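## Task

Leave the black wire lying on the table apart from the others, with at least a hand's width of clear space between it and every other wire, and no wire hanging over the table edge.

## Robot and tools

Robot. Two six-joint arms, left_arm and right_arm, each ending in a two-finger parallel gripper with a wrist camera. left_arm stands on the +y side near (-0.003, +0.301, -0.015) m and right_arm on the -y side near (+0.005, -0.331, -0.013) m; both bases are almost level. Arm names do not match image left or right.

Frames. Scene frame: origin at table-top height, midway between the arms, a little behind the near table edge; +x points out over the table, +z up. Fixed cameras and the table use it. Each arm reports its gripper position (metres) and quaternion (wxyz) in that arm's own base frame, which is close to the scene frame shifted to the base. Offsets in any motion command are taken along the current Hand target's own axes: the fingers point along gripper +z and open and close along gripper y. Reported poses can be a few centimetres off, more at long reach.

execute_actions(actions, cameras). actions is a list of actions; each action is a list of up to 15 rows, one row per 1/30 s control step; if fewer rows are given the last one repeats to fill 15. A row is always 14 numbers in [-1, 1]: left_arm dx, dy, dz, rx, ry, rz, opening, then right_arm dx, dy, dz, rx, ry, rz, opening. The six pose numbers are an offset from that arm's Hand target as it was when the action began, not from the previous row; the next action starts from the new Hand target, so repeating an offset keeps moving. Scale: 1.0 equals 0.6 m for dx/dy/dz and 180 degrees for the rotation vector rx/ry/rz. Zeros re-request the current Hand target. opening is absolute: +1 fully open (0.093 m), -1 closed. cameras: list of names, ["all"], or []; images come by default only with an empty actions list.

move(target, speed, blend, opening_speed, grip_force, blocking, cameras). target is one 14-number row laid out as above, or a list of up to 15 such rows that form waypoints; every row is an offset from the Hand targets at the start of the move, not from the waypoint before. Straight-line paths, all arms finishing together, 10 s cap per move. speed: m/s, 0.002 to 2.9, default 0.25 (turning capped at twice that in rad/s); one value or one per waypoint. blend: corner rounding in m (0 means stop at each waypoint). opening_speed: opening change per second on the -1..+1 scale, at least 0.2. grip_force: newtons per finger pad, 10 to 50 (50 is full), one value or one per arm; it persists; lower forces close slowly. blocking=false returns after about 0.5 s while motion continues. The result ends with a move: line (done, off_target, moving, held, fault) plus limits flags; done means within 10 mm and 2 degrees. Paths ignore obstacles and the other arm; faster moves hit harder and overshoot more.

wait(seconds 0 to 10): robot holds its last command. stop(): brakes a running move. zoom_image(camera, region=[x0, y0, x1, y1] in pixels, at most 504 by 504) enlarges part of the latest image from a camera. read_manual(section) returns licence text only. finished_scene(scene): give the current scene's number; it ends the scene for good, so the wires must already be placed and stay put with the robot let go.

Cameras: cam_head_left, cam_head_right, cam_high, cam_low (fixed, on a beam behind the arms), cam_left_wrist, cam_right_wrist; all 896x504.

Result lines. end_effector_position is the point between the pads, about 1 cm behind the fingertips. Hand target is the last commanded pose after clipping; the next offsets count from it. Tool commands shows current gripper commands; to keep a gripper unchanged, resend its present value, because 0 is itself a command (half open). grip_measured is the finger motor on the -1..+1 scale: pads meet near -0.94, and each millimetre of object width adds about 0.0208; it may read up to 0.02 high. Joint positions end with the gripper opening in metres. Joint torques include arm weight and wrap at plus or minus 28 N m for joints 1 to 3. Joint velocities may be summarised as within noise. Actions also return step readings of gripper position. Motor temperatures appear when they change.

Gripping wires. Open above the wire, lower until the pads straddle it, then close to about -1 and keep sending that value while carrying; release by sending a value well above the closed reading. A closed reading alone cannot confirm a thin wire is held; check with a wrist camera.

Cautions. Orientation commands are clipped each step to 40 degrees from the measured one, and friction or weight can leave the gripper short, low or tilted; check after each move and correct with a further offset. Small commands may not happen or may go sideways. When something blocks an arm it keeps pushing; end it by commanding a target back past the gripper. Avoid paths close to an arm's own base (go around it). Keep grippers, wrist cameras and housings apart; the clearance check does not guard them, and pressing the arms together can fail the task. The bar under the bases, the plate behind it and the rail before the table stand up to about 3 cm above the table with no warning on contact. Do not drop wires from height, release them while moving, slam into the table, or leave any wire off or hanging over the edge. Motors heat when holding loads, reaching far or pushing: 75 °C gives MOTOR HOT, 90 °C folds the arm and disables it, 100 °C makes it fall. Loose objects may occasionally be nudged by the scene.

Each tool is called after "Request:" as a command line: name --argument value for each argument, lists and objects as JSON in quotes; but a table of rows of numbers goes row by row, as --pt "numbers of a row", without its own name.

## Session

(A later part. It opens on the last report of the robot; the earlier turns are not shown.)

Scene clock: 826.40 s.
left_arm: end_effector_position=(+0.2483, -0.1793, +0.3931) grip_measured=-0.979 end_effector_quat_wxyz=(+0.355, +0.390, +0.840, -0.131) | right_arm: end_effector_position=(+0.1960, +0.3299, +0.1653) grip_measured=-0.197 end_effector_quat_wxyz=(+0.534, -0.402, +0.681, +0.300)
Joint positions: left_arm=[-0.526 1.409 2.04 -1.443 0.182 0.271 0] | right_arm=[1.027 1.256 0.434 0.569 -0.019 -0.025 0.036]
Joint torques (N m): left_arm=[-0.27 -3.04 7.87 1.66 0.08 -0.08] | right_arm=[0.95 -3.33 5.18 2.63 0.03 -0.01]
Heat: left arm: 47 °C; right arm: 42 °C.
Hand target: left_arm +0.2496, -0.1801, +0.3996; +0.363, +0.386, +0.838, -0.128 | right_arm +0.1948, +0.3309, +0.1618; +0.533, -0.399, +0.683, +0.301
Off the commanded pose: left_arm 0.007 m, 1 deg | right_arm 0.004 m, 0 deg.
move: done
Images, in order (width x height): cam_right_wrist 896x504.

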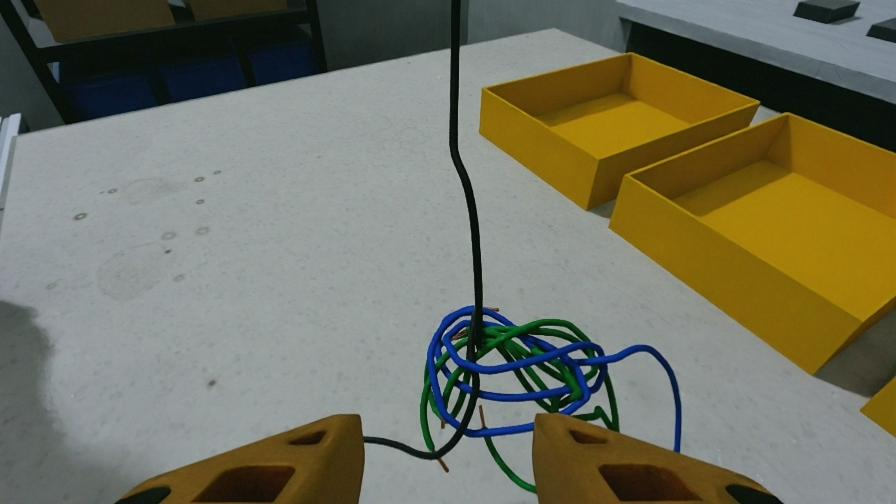

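Request:
execute_actions --actions '[]'

Scene clock: 867.47 s.
left_arm: end_effector_position=(+0.2483, -0.1793, +0.3931) grip_measured=-0.979 end_effector_quat_wxyz=(+0.355, +0.390, +0.840, -0.131) | right_arm: end_effector_position=(+0.1960, +0.3299, +0.1654) grip_measured=-0.197 end_effector_quat_wxyz=(+0.534, -0.402, +0.681, +0.301)
Joint positions: left_arm=[-0.526 1.409 2.04 -1.443 0.182 0.271 0] | right_arm=[1.027 1.256 0.434 0.569 -0.019 -0.025 0.036]
Joint velocities: left_arm=[-0.007 -0.017 -0.002 -0.154 -0.007 -0.022 0] | right_arm=[within noise]
Joint torques (N m): left_arm=[-0.25 -3.04 7.88 1.66 0.08 -0.07] | right_arm=[0.96 -3.33 5.19 2.64 0.04 0]
Motor temperatures (°C): left_arm=[29 31 47 38 28 30 30] | right_arm=[32 34 41 46 29 29 28]
Heat: left arm: 47 °C; right arm: 46 °C.
Hand target: left_arm +0.2496, -0.1801, +0.3996; +0.363, +0.386, +0.838, -0.128 | right_arm +0.1948, +0.3309, +0.1618; +0.533, -0.399, +0.683, +0.301
Tool commands: left_gripper/opening=-1.0 right_gripper/opening=-0.2
Off the commanded pose: left_arm 0.007 m, 1 deg | right_arm 0.004 m, 0 deg.

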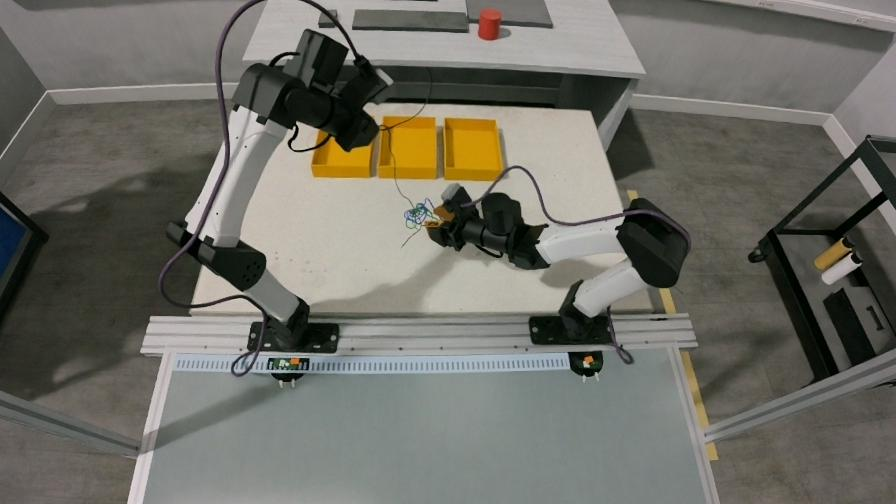

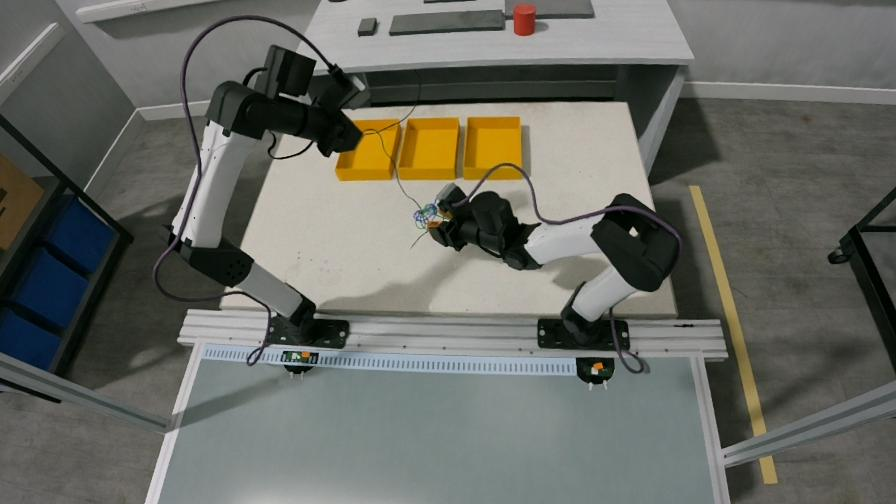

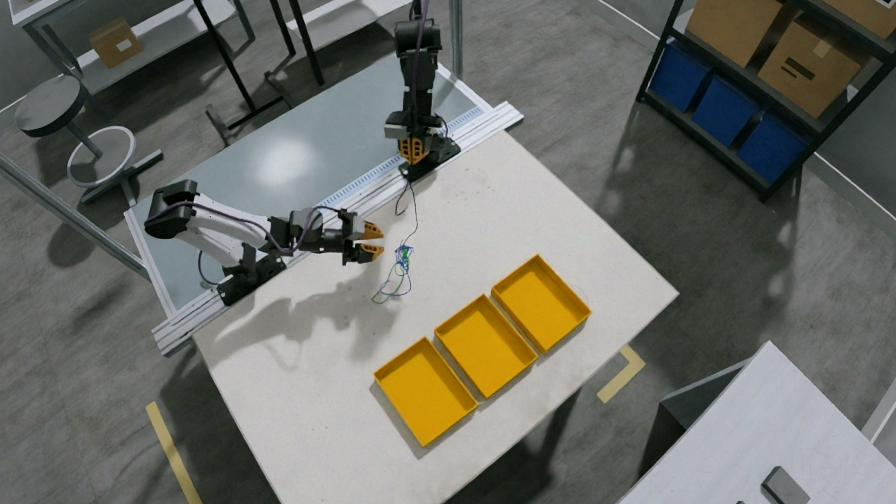

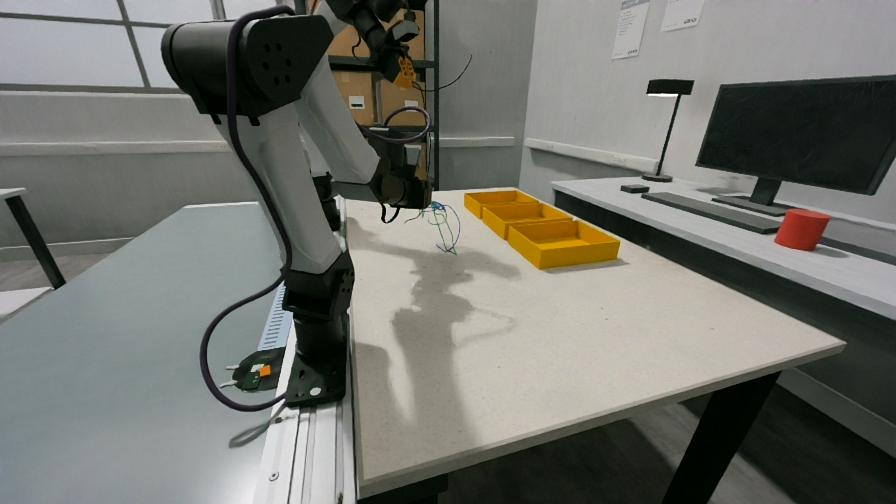

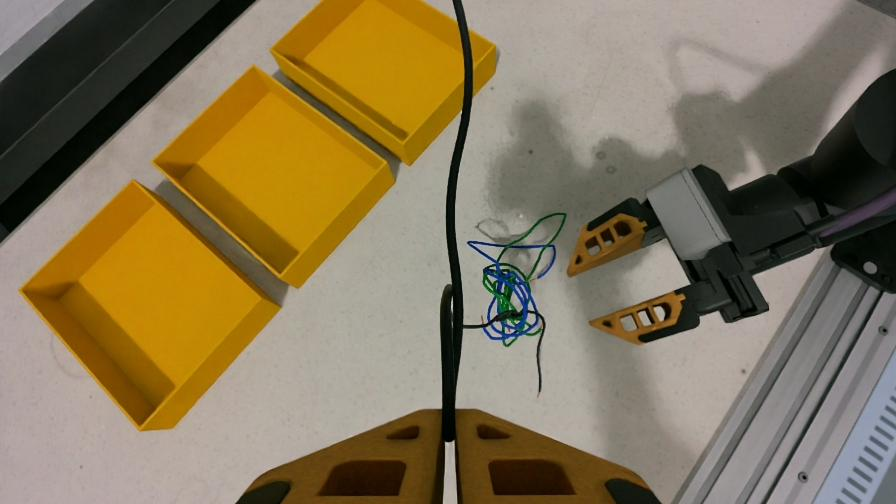

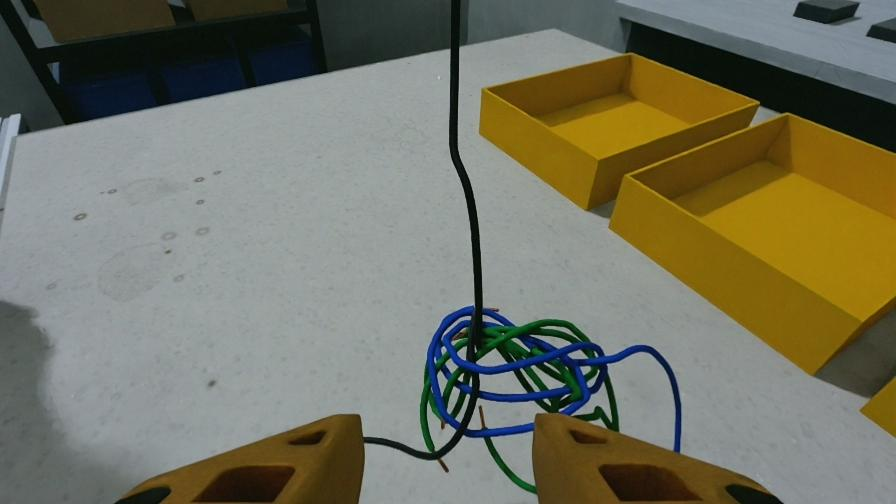

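Request:
move --pt "0 0 0 0 0 0 -1 0.028 -0.018 0.125 0 0 0 -0.25" --speed 0.15 --cameras '["cam_right_wrist","cam_left_wrist"]'

Scene clock: 874.33 s.
left_arm: end_effector_position=(+0.2483, -0.1792, +0.3930) grip_measured=-0.979 end_effector_quat_wxyz=(+0.355, +0.390, +0.840, -0.131) | right_arm: end_effector_position=(+0.2343, +0.3799, +0.1225) grip_measured=-0.247 end_effector_quat_wxyz=(+0.526, -0.401, +0.688, +0.296)
Joint positions: left_arm=[-0.526 1.409 2.04 -1.443 0.182 0.271 0] | right_arm=[1.005 1.666 0.583 0.809 -0.034 -0.025 0.033]
Joint torques (N m): left_arm=[-0.25 -3.04 7.91 1.65 0.08 -0.07] | right_arm=[-0.23 -6 6.43 2.64 -0.19 -0.11]
Heat: left arm: 47 °C; right arm: 46 °C.
Hand target: left_arm +0.2495, -0.1801, +0.3996; +0.363, +0.386, +0.838, -0.128 | right_arm +0.2388, +0.3846, +0.1270; +0.533, -0.399, +0.683, +0.301
Off the commanded pose: left_arm 0.007 m, 1 deg | right_arm 0.008 m, 1 deg.
move: done
Images, in order (width x height): cam_left_wrist 896x504, cam_right_wrist 896x504.

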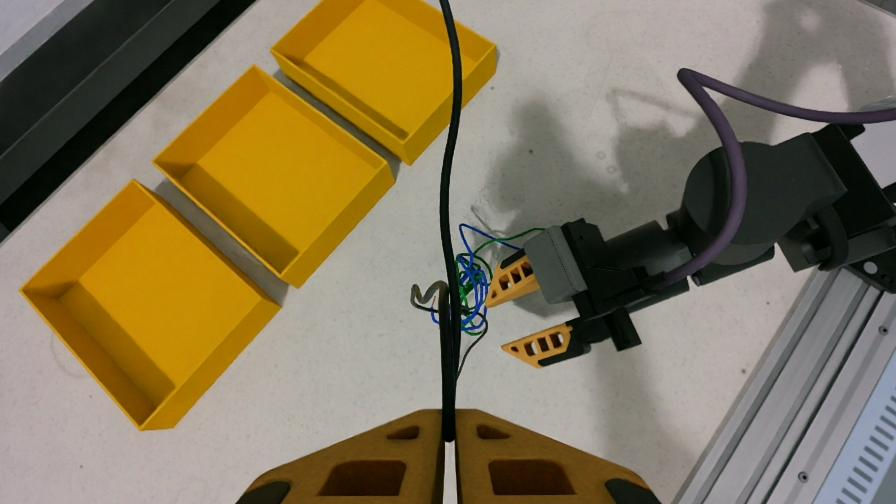

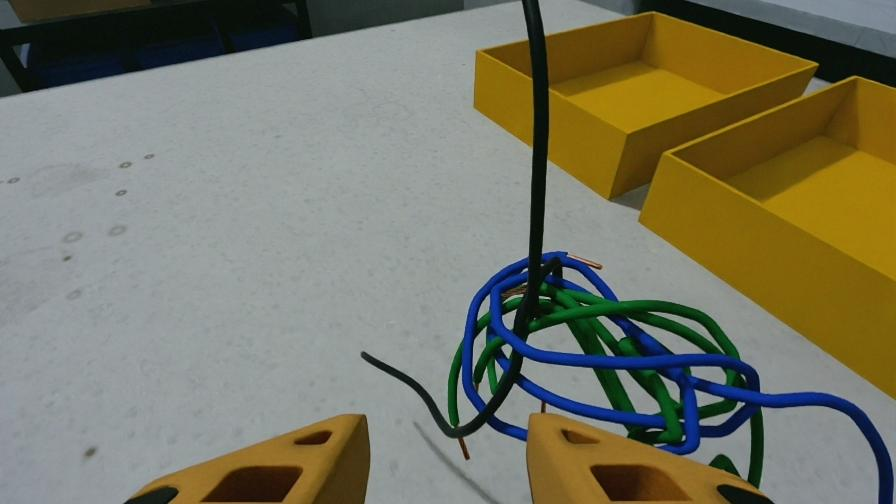

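Request:
move --pt "0 0 0 0 0 0 -1 -0.043 -0.037 0.0 0 0 0 -0.25" --pt "0 0 0 0 0 0 -1 -0.041 -0.037 0.06 0 0 0 -0.25" --speed 0.12 --blend '[0.02,0]' --cameras '["cam_right_wrist","cam_left_wrist"]'

Scene clock: 892.07 s.
left_arm: end_effector_position=(+0.2481, -0.1788, +0.3926) grip_measured=-0.979 end_effector_quat_wxyz=(+0.354, +0.389, +0.840, -0.130) | right_arm: end_effector_position=(+0.2775, +0.4044, +0.1447) grip_measured=-0.247 end_effector_quat_wxyz=(+0.537, -0.392, +0.683, +0.302)
Joint positions: left_arm=[-0.526 1.409 2.04 -1.446 0.18 0.271 0] | right_arm=[0.937 1.758 0.78 0.732 -0.094 -0.032 0.033]
Joint torques (N m): left_arm=[-0.25 -3.03 7.91 1.69 0.1 -0.07] | right_arm=[0.39 -7.46 6.82 2.31 -0.19 -0.19]
Heat: left arm: 47 °C; right arm: 46 °C.
Hand target: left_arm +0.2495, -0.1800, +0.3996; +0.363, +0.386, +0.838, -0.128 | right_arm +0.2783, +0.4090, +0.1420; +0.533, -0.399, +0.683, +0.301
Off the commanded pose: left_arm 0.007 m, 1 deg | right_arm 0.005 m, 1 deg.
move: done; blend cut to 0.017 m at target 1
Images, in order (width x height): cam_left_wrist 896x504, cam_right_wrist 896x504.

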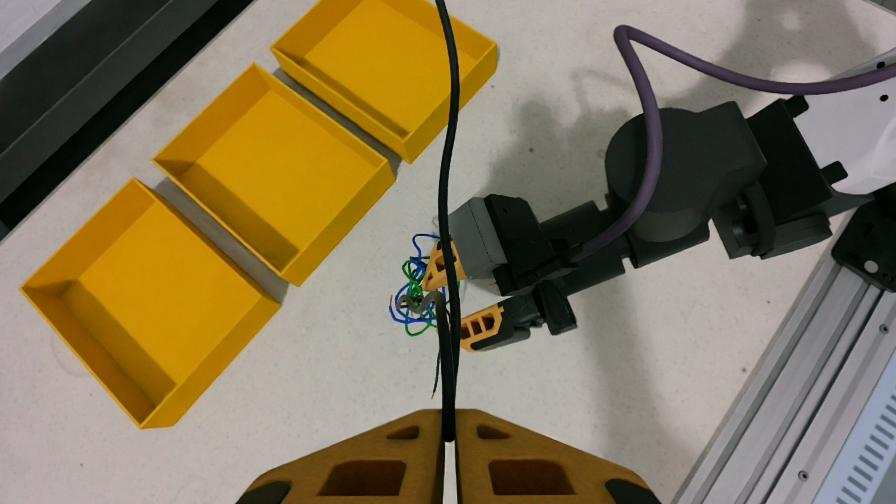

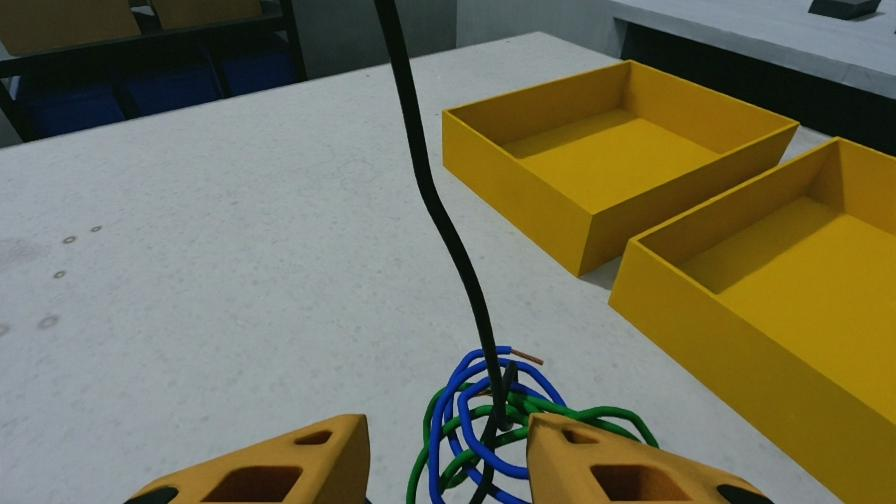

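Request:
move --pt "0 0 0 0 0 0 -1 -0.04 -0.018 0.0 0 0 0 -0.25" --pt "0 0 0 0 0 0 -1 -0.04 -0.02 0.055 0 0 0 -0.25" --speed 0.12 --blend '[0.02,0]' --cameras '["cam_right_wrist","cam_left_wrist"]'

Scene clock: 901.47 s.
left_arm: end_effector_position=(+0.2481, -0.1788, +0.3926) grip_measured=-0.979 end_effector_quat_wxyz=(+0.354, +0.389, +0.840, -0.130) | right_arm: end_effector_position=(+0.3056, +0.4317, +0.1597) grip_measured=-0.247 end_effector_quat_wxyz=(+0.536, -0.393, +0.683, +0.302)
Joint positions: left_arm=[-0.526 1.409 2.04 -1.446 0.18 0.27 0] | right_arm=[0.919 1.843 0.971 0.626 -0.113 -0.037 0.033]
Joint torques (N m): left_arm=[-0.27 -3.03 7.87 1.68 0.1 -0.08] | right_arm=[0.24 -8.66 7.27 2.3 -0.2 -0.2]
Heat: left arm: 47 °C; right arm: 45 °C.
Hand target: left_arm +0.2495, -0.1800, +0.3996; +0.363, +0.386, +0.838, -0.128 | right_arm +0.3076, +0.4360, +0.1572; +0.533, -0.399, +0.683, +0.301
Off the commanded pose: left_arm 0.007 m, 1 deg | right_arm 0.005 m, 1 deg.
move: done; blend cut to 0.0132 m at target 1
Images, in order (width x height): cam_left_wrist 896x504, cam_right_wrist 896x504.

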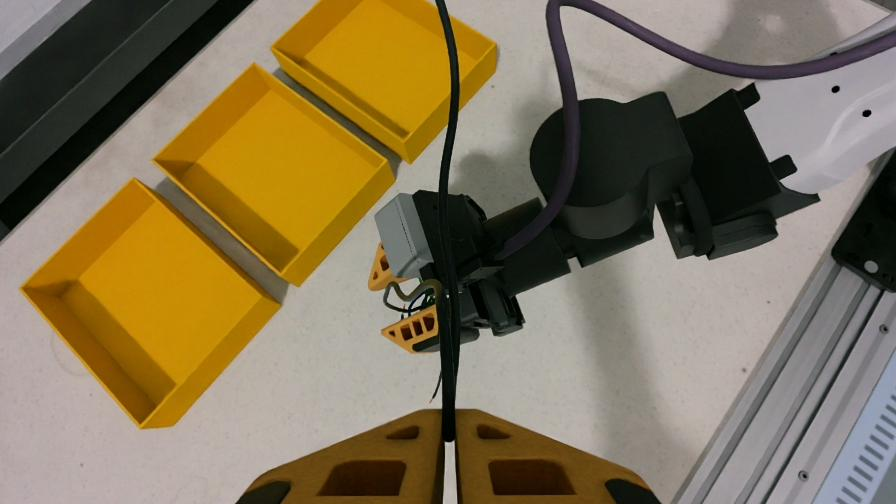

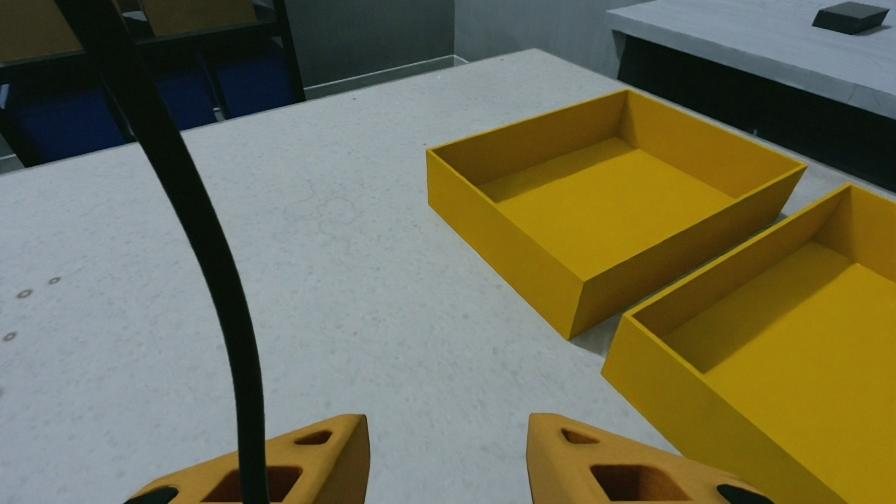

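Request:
move --pt "0 0 0 0 0 0 -1 -0.02 0.0 -0.11 0 0 0 -0.1" --pt "0 0 0 0 0 0 -1 -0.02 0.065 -0.10 0 0 0 -0.1" --speed 0.12 --blend '[0.01,0]' --cameras '["cam_right_wrist","cam_left_wrist"]'

Scene clock: 910.70 s.
left_arm: end_effector_position=(+0.2481, -0.1788, +0.3926) grip_measured=-0.979 end_effector_quat_wxyz=(+0.354, +0.389, +0.840, -0.130) | right_arm: end_effector_position=(+0.2478, +0.4108, +0.1780) grip_measured=-0.103 end_effector_quat_wxyz=(+0.531, -0.404, +0.682, +0.301)
Joint positions: left_arm=[-0.526 1.409 2.04 -1.446 0.18 0.27 0] | right_arm=[1.016 1.623 0.808 0.556 -0.033 -0.028 0.04]
Joint torques (N m): left_arm=[-0.27 -3.02 7.88 1.68 0.1 -0.07] | right_arm=[0.61 -10.45 5.35 2.31 0.04 -0.01]
Heat: left arm: 47 °C; right arm: 44 °C.
Hand target: left_arm +0.2495, -0.1800, +0.3996; +0.363, +0.386, +0.838, -0.128 | right_arm +0.2459, +0.4080, +0.1832; +0.533, -0.399, +0.683, +0.301
Off the commanded pose: left_arm 0.007 m, 1 deg | right_arm 0.006 m, 1 deg.
move: done
Images, in order (width x height): cam_left_wrist 896x504, cam_right_wrist 896x504.

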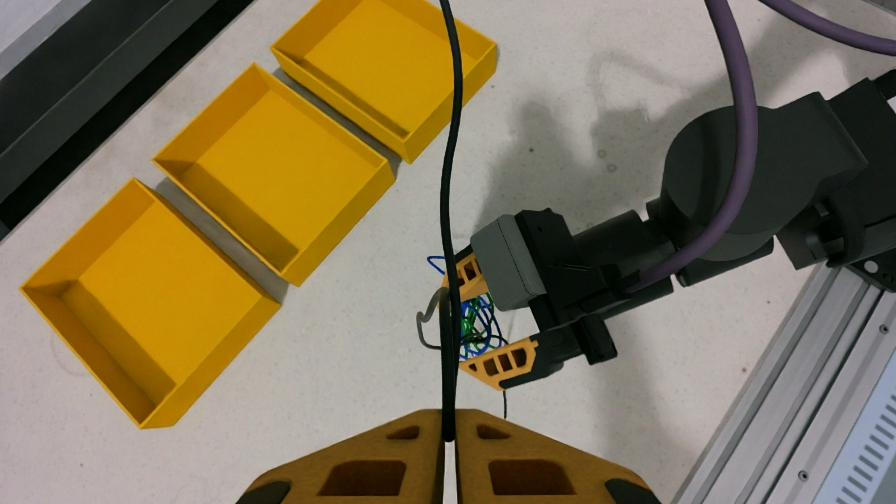

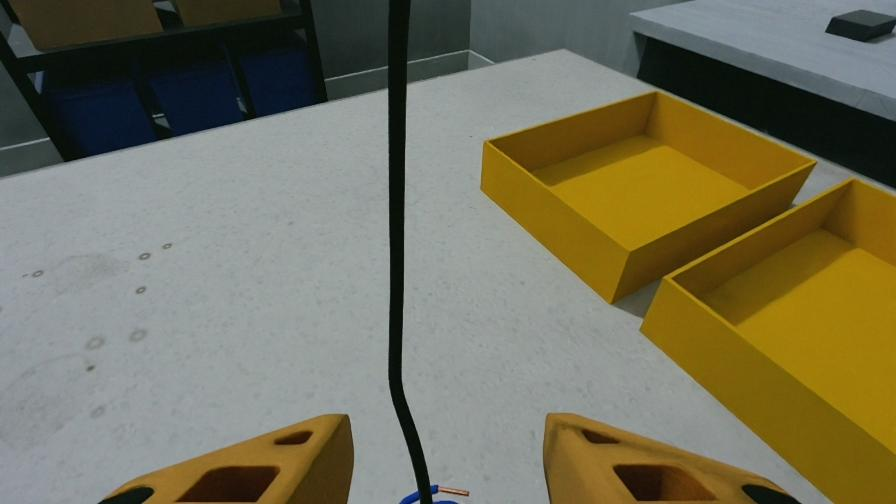

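Request:
move --pt "0 0 0 0 0 0 -1 0.0 0.012 0.035 0 0 0 -0.2" --speed 0.1 --cameras '["cam_right_wrist","cam_left_wrist"]'

Request:
move --pt "0 0 0 0 0 0 -1 0.0 0.0 0 0 0 0 -0.8" --opening_speed 0.8 --cameras '["cam_right_wrist","cam_left_wrist","cam_high"]'

Scene clock: 919.17 s.
left_arm: end_effector_position=(+0.2481, -0.1788, +0.3926) grip_measured=-0.979 end_effector_quat_wxyz=(+0.354, +0.389, +0.840, -0.130) | right_arm: end_effector_position=(+0.2490, +0.4223, +0.1741) grip_measured=-0.197 end_effector_quat_wxyz=(+0.529, -0.404, +0.685, +0.298)
Joint positions: left_arm=[-0.526 1.409 2.04 -1.446 0.18 0.27 0] | right_arm=[1.034 1.668 0.846 0.555 -0.011 -0.023 0.036]
Joint torques (N m): left_arm=[-0.29 -3.03 7.88 1.68 0.09 -0.07] | right_arm=[1.01 -7.16 7.56 2.49 0.03 0.02]
Motor temperatures (°C): left_arm=[29 31 47 39 28 30 30] | right_arm=[31 39 40 44 29 29 28]
Heat: left arm: 47 °C; right arm: 44 °C.
Hand target: left_arm +0.2495, -0.1800, +0.3996; +0.363, +0.386, +0.838, -0.128 | right_arm +0.2500, +0.4291, +0.1780; +0.533, -0.399, +0.683, +0.301
Off the commanded pose: left_arm 0.007 m, 1 deg | right_arm 0.008 m, 1 deg.
move: done
Images, in order (width x height): cam_left_wrist 896x504, cam_right_wrist 896x504.

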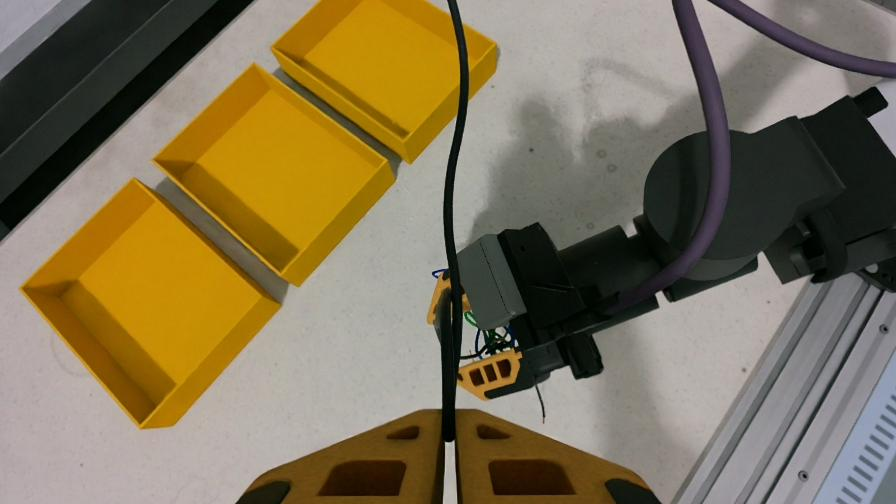

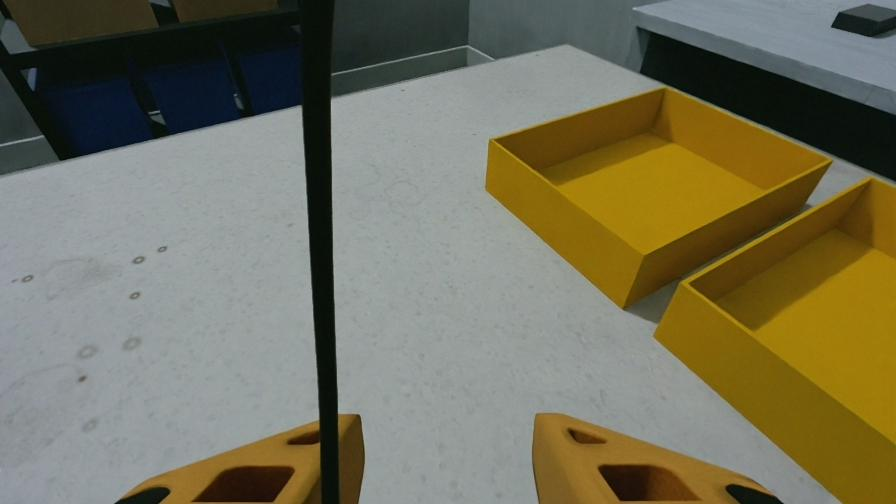

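Scene clock: 920.13 s.
left_arm: end_effector_position=(+0.2481, -0.1788, +0.3926) grip_measured=-0.979 end_effector_quat_wxyz=(+0.354, +0.389, +0.840, -0.130) | right_arm: end_effector_position=(+0.2491, +0.4222, +0.1741) grip_measured=-0.797 end_effector_quat_wxyz=(+0.529, -0.403, +0.685, +0.298)
Joint positions: left_arm=[-0.526 1.409 2.04 -1.446 0.18 0.27 0] | right_arm=[1.034 1.668 0.846 0.555 -0.01 -0.022 0.007]
Joint torques (N m): left_arm=[-0.28 -3.04 7.91 1.68 0.1 -0.07] | right_arm=[1.01 -7.16 7.58 2.49 0.04 0]
Heat: left arm: 47 °C; right arm: 44 °C.
Hand target: left_arm +0.2495, -0.1800, +0.3996; +0.363, +0.386, +0.838, -0.128 | right_arm +0.2499, +0.4291, +0.1780; +0.533, -0.399, +0.683, +0.301
Off the commanded pose: left_arm 0.007 m, 1 deg | right_arm 0.008 m, 1 deg.
move: done
Images, in order (width x height): cam_high 896x504, cam_left_wrist 896x504, cam_right_wrist 896x504.

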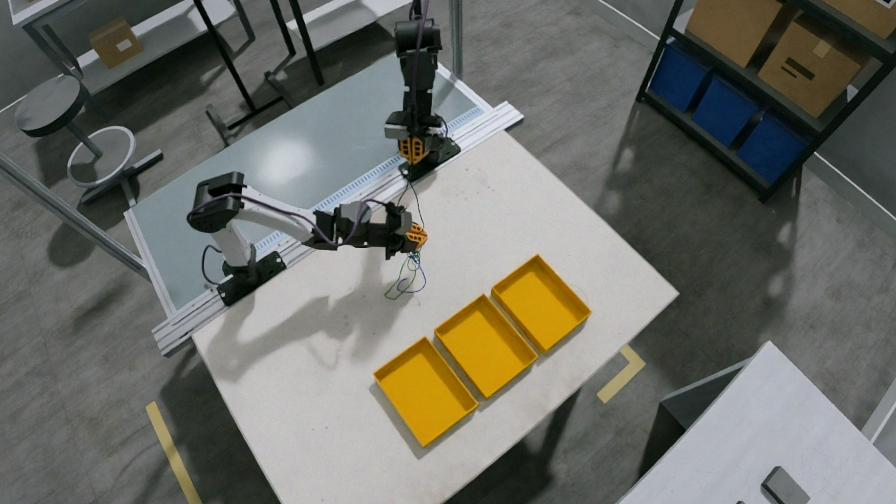

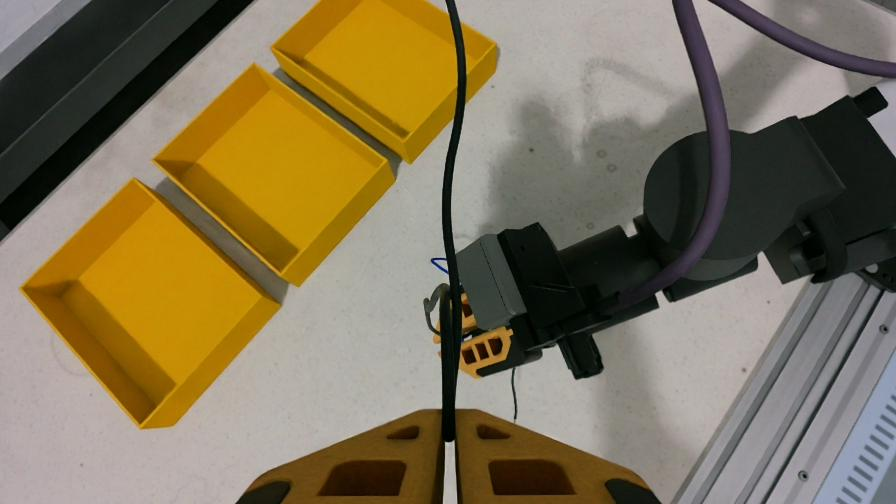

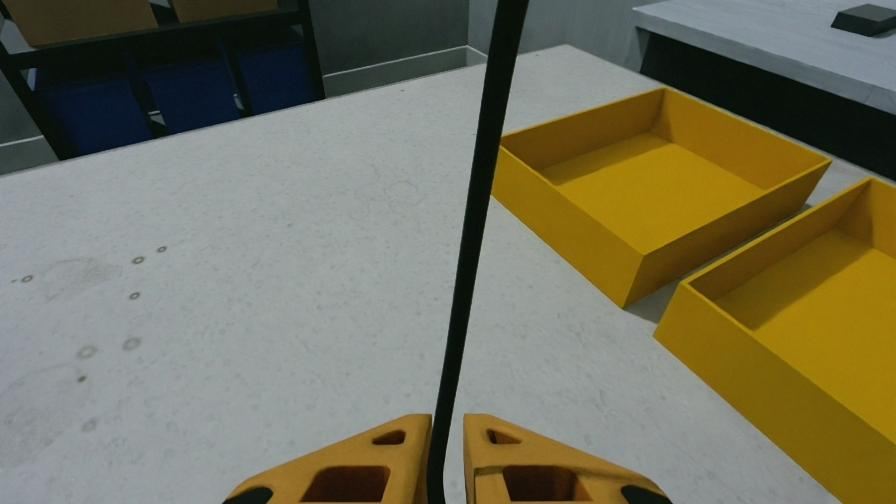

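Request:
move --pt "0 0 0 0 0 0 -1 0.097 0.002 0.025 0 0 0 -0.85" --speed 0.08 --cameras '["cam_right_wrist","cam_left_wrist","cam_high"]'

Scene clock: 930.60 s.
left_arm: end_effector_position=(+0.2471, -0.1781, +0.3891) grip_measured=-0.979 end_effector_quat_wxyz=(+0.346, +0.390, +0.844, -0.129) | right_arm: end_effector_position=(+0.2535, +0.4296, +0.1338) grip_measured=-0.847 end_effector_quat_wxyz=(+0.545, -0.396, +0.672, +0.307)
Joint positions: left_arm=[-0.526 1.413 2.04 -1.46 0.18 0.27 0] | right_arm=[1.034 1.83 0.784 0.826 -0.01 -0.022 0.005]
Joint torques (N m): left_arm=[-0.25 -3.47 7.9 1.8 0.11 -0.07] | right_arm=[1.07 -7.25 4.14 2.47 0.05 -0.01]
Heat: left arm: 47 °C; right arm: 44 °C.
Hand target: left_arm +0.2496, -0.1800, +0.3996; +0.363, +0.386, +0.838, -0.128 | right_arm +0.2496, +0.4293, +0.1178; +0.533, -0.399, +0.683, +0.301
Off the commanded pose: left_arm 0.011 m, 2 deg | right_arm 0.016 m, 2 deg.
move: off_target (left_arm, right_arm)
Images, in order (width x height): cam_high 896x504, cam_left_wrist 896x504, cam_right_wrist 896x504.

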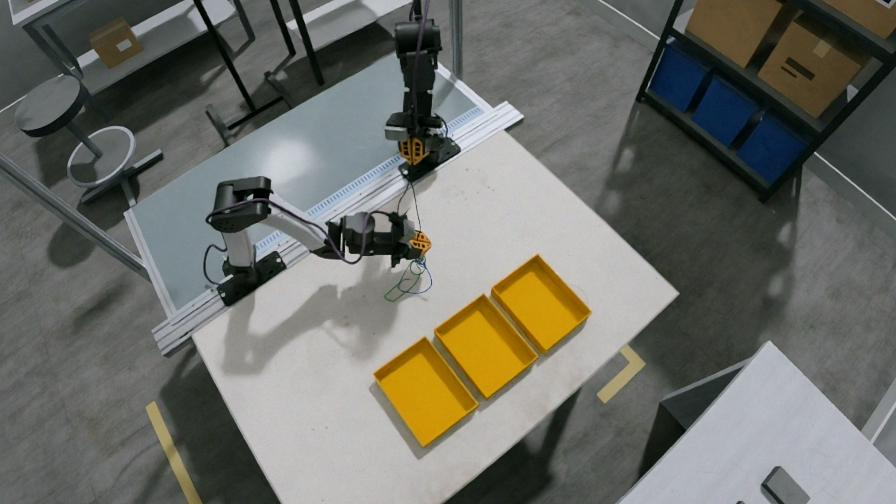

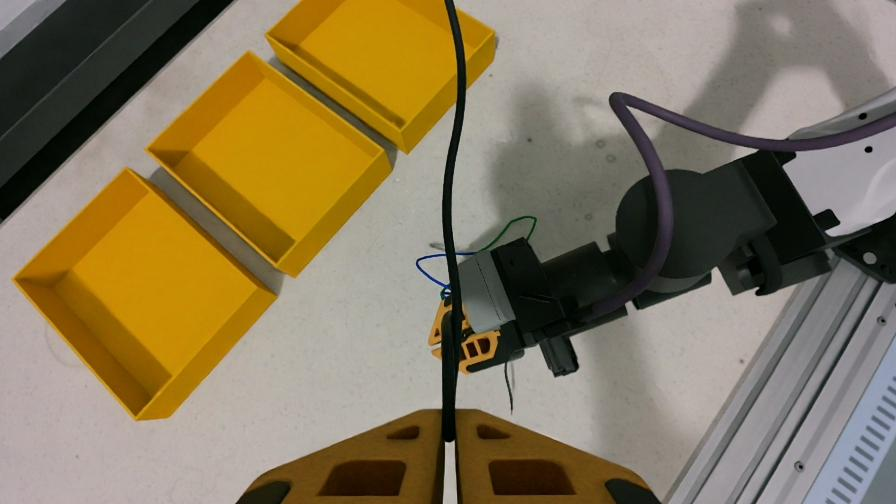

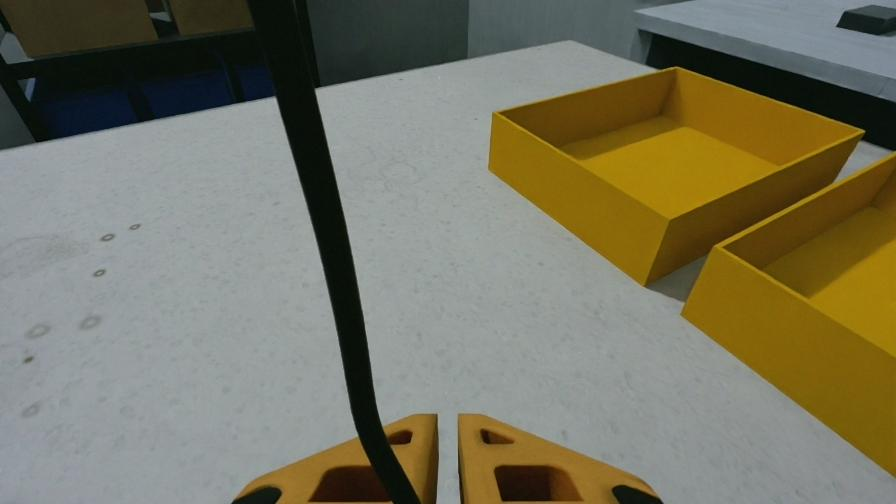

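Request:
move --pt "-0.047 0.0045 -0.047 0 0 0 -1 0.05 0.002 0.012 0 0 0 -0.85" --speed 0.06 --cameras '["cam_right_wrist","cam_left_wrist","cam_low"]'

Scene clock: 936.40 s.
left_arm: end_effector_position=(+0.2507, -0.1791, +0.4164) grip_measured=-0.979 end_effector_quat_wxyz=(+0.353, +0.385, +0.843, -0.128) | right_arm: end_effector_position=(+0.2522, +0.4338, +0.1418) grip_measured=-0.847 end_effector_quat_wxyz=(+0.587, -0.377, +0.635, +0.332)
Joint positions: left_arm=[-0.526 1.529 2.302 -1.59 0.174 0.261 0] | right_arm=[1.041 1.902 0.75 1.061 -0.01 -0.022 0.005]
Joint torques (N m): left_arm=[-0.16 -5.08 9.09 1.97 0.18 -0.06] | right_arm=[0.79 -5.52 2.76 1.44 0.08 -0.02]
Heat: left arm: 47 °C; right arm: 44 °C.
Hand target: left_arm +0.2495, -0.1799, +0.4396; +0.363, +0.386, +0.838, -0.128 | right_arm +0.2485, +0.4292, +0.0869; +0.533, -0.399, +0.683, +0.301
Off the commanded pose: left_arm 0.023 m, 1 deg | right_arm 0.055 m, 9 deg.
joint read past its limit (left arm) — joint 4 (wrist pitch), lower limit.
joint sent to its limit (left arm) — joint 4 (wrist pitch), lower limit. The joint targets are off in orientation, not in position.
move: off_target (left_arm, right_arm)
Images, in order (width x height): cam_low 896x504, cam_left_wrist 896x504, cam_right_wrist 896x504.

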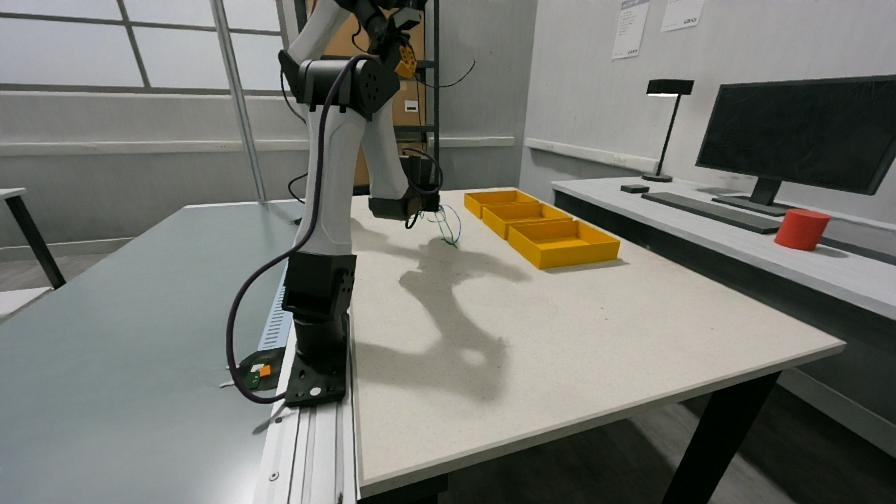

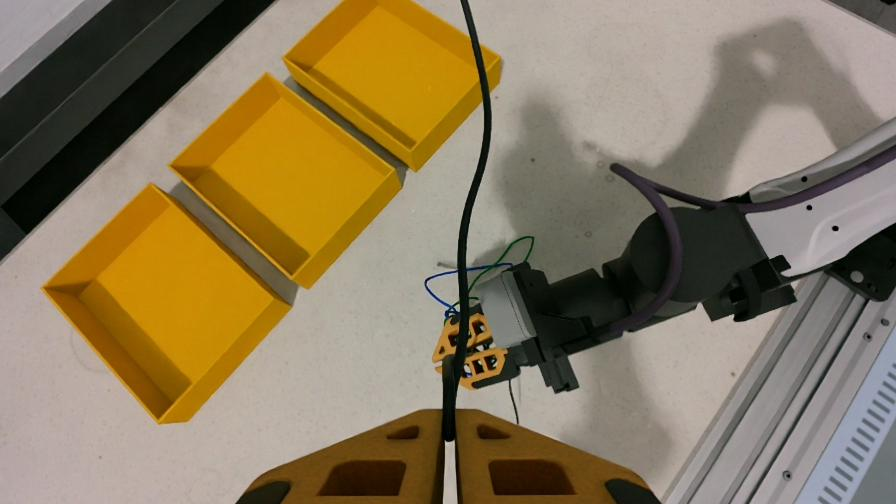

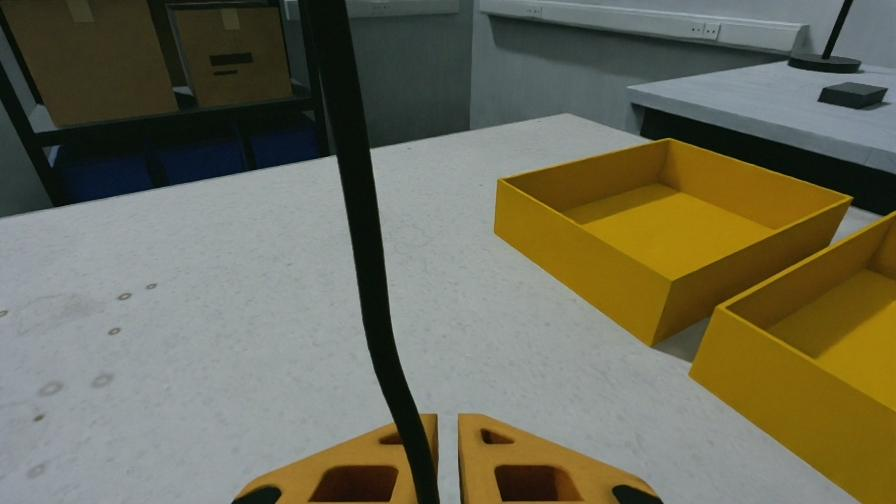

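Request:
move --pt "0.047 -0.0045 0.047 0 0 0 -1 -0.07 -0.002 -0.0 0 0 0 -0.85" --pt "0.047 -0.0045 0.047 0 0 0 -1 -0.07 -0.002 -0.0 0 0 0 -0.3" --pt "0.047 -0.0045 0.047 0 0 0 -1 -0.05 0.0 -0.2 0 0 0 -0.3" --speed 0.12 --cameras '["cam_right_wrist","cam_left_wrist"]'

Request:
zoom_image --camera "cam_right_wrist" --region '[340, 200, 700, 500]'

Request:
zoom_image --camera "cam_left_wrist" --region '[380, 180, 580, 400]'

Scene clock: 950.77 s.
left_arm: end_effector_position=(+0.2532, -0.1805, +0.3900) grip_measured=-0.979 end_effector_quat_wxyz=(+0.344, +0.385, +0.847, -0.127) | right_arm: end_effector_position=(+0.1970, +0.3377, +0.1432) grip_measured=-0.303 end_effector_quat_wxyz=(+0.532, -0.402, +0.683, +0.300)
Joint positions: left_arm=[-0.526 1.443 2.073 -1.467 0.174 0.261 0] | right_arm=[1.041 1.372 0.406 0.708 -0.004 -0.02 0.031]
Joint torques (N m): left_arm=[-0.25 -6.41 5.15 1.88 0.17 0.03] | right_arm=[1.03 -7.47 4.75 2.31 0.04 -0.01]
Heat: left arm: 48 °C; right arm: 43 °C.
Hand target: left_arm +0.2495, -0.1800, +0.3998; +0.364, +0.386, +0.838, -0.128 | right_arm +0.1935, +0.3356, +0.1461; +0.533, -0.399, +0.683, +0.302
Off the commanded pose: left_arm 0.010 m, 2 deg | right_arm 0.005 m, 0 deg.
move: done; target 2's new opening was sent with right_arm's hand 0.012 m and 1 deg from that target
Images, in order (width x height): cam_left_wrist 896x504, cam_right_wrist 896x504.

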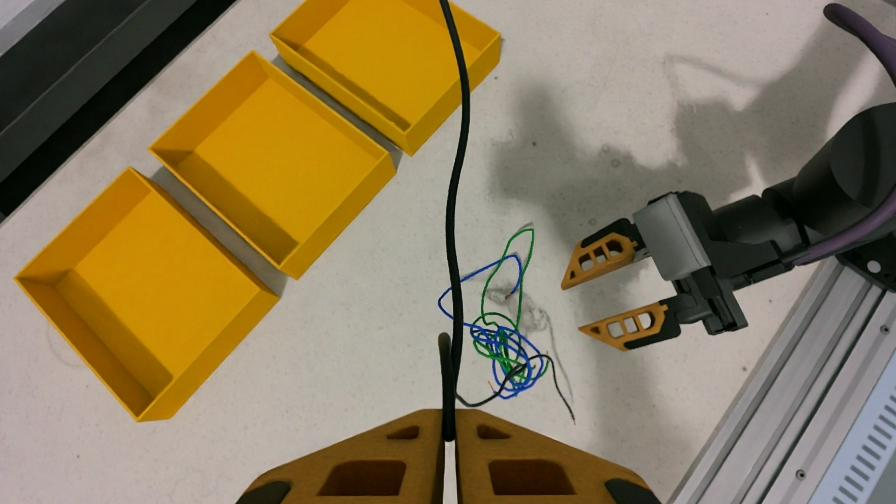

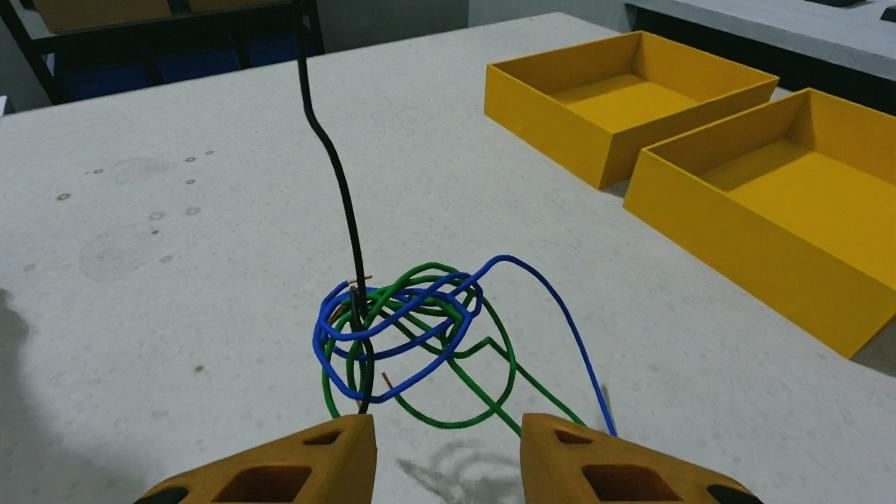

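Scaled by 1.400 from the camera's 896x504 image, which has a finer 1280x720 frame.

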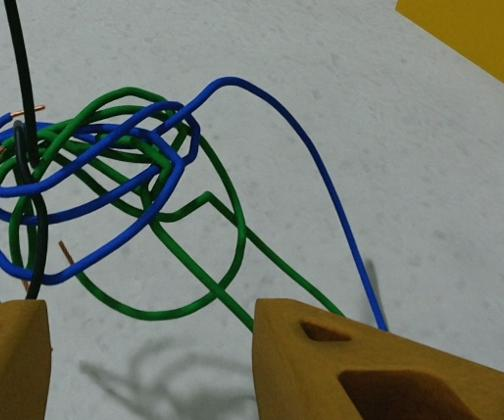

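Scaled by 2.291 from the camera's 896x504 image, which has a finer 1280x720 frame.

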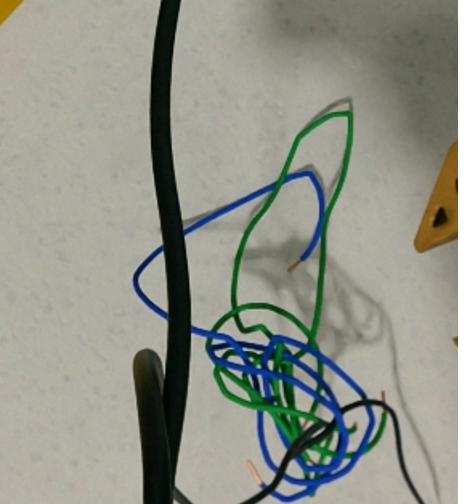

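Request:
move --pt "0 0 0 0 0 0 -1 0.05 0.07 0 0 0 0 0.2" --cameras '["cam_right_wrist"]'

Request:
zoom_image --camera "cam_right_wrist" --region '[360, 200, 560, 420]'

Scene clock: 961.37 s.
left_arm: end_effector_position=(+0.2532, -0.1805, +0.3900) grip_measured=-0.979 end_effector_quat_wxyz=(+0.344, +0.385, +0.847, -0.127) | right_arm: end_effector_position=(+0.1553, +0.3498, +0.1202) grip_measured=+0.197 end_effector_quat_wxyz=(+0.534, -0.401, +0.681, +0.301)
Joint positions: left_arm=[-0.526 1.443 2.073 -1.467 0.174 0.261 0] | right_arm=[1.231 1.455 0.332 0.869 0.178 0.028 0.055]
Joint torques (N m): left_arm=[-0.25 -6.41 5.15 1.87 0.16 0.04] | right_arm=[0.98 -3.77 4.33 2.62 0.1 -0.01]
Heat: left arm: 47 °C; right arm: 44 °C.
Hand target: left_arm +0.2495, -0.1800, +0.3998; +0.364, +0.386, +0.838, -0.128 | right_arm +0.1538, +0.3498, +0.1163; +0.533, -0.399, +0.683, +0.301
Off the commanded pose: left_arm 0.010 m, 3 deg | right_arm 0.004 m, 0 deg.
move: off_target (left_arm)
Images, in order (width x height): cam_right_wrist 896x504.

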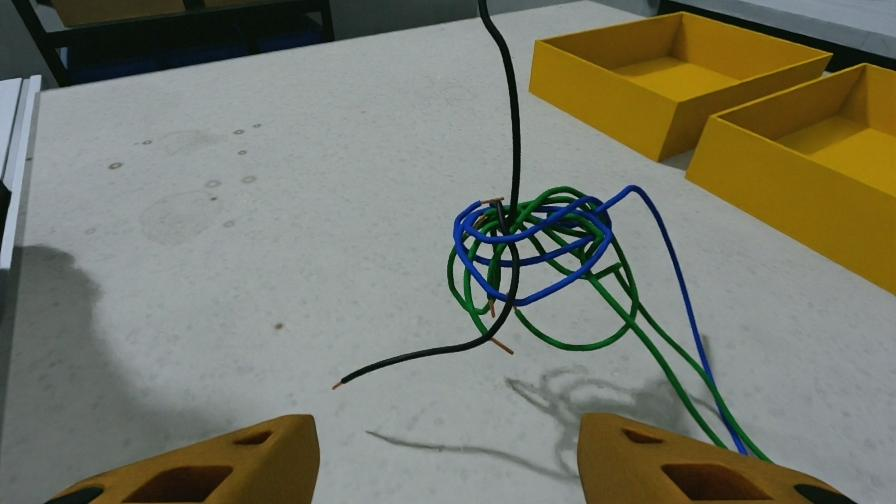

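Scaled by 2.291 from the camera's 896x504 image, which has a finer 1280x720 frame.

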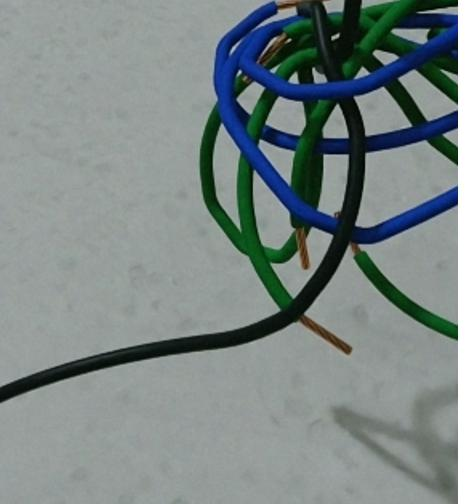

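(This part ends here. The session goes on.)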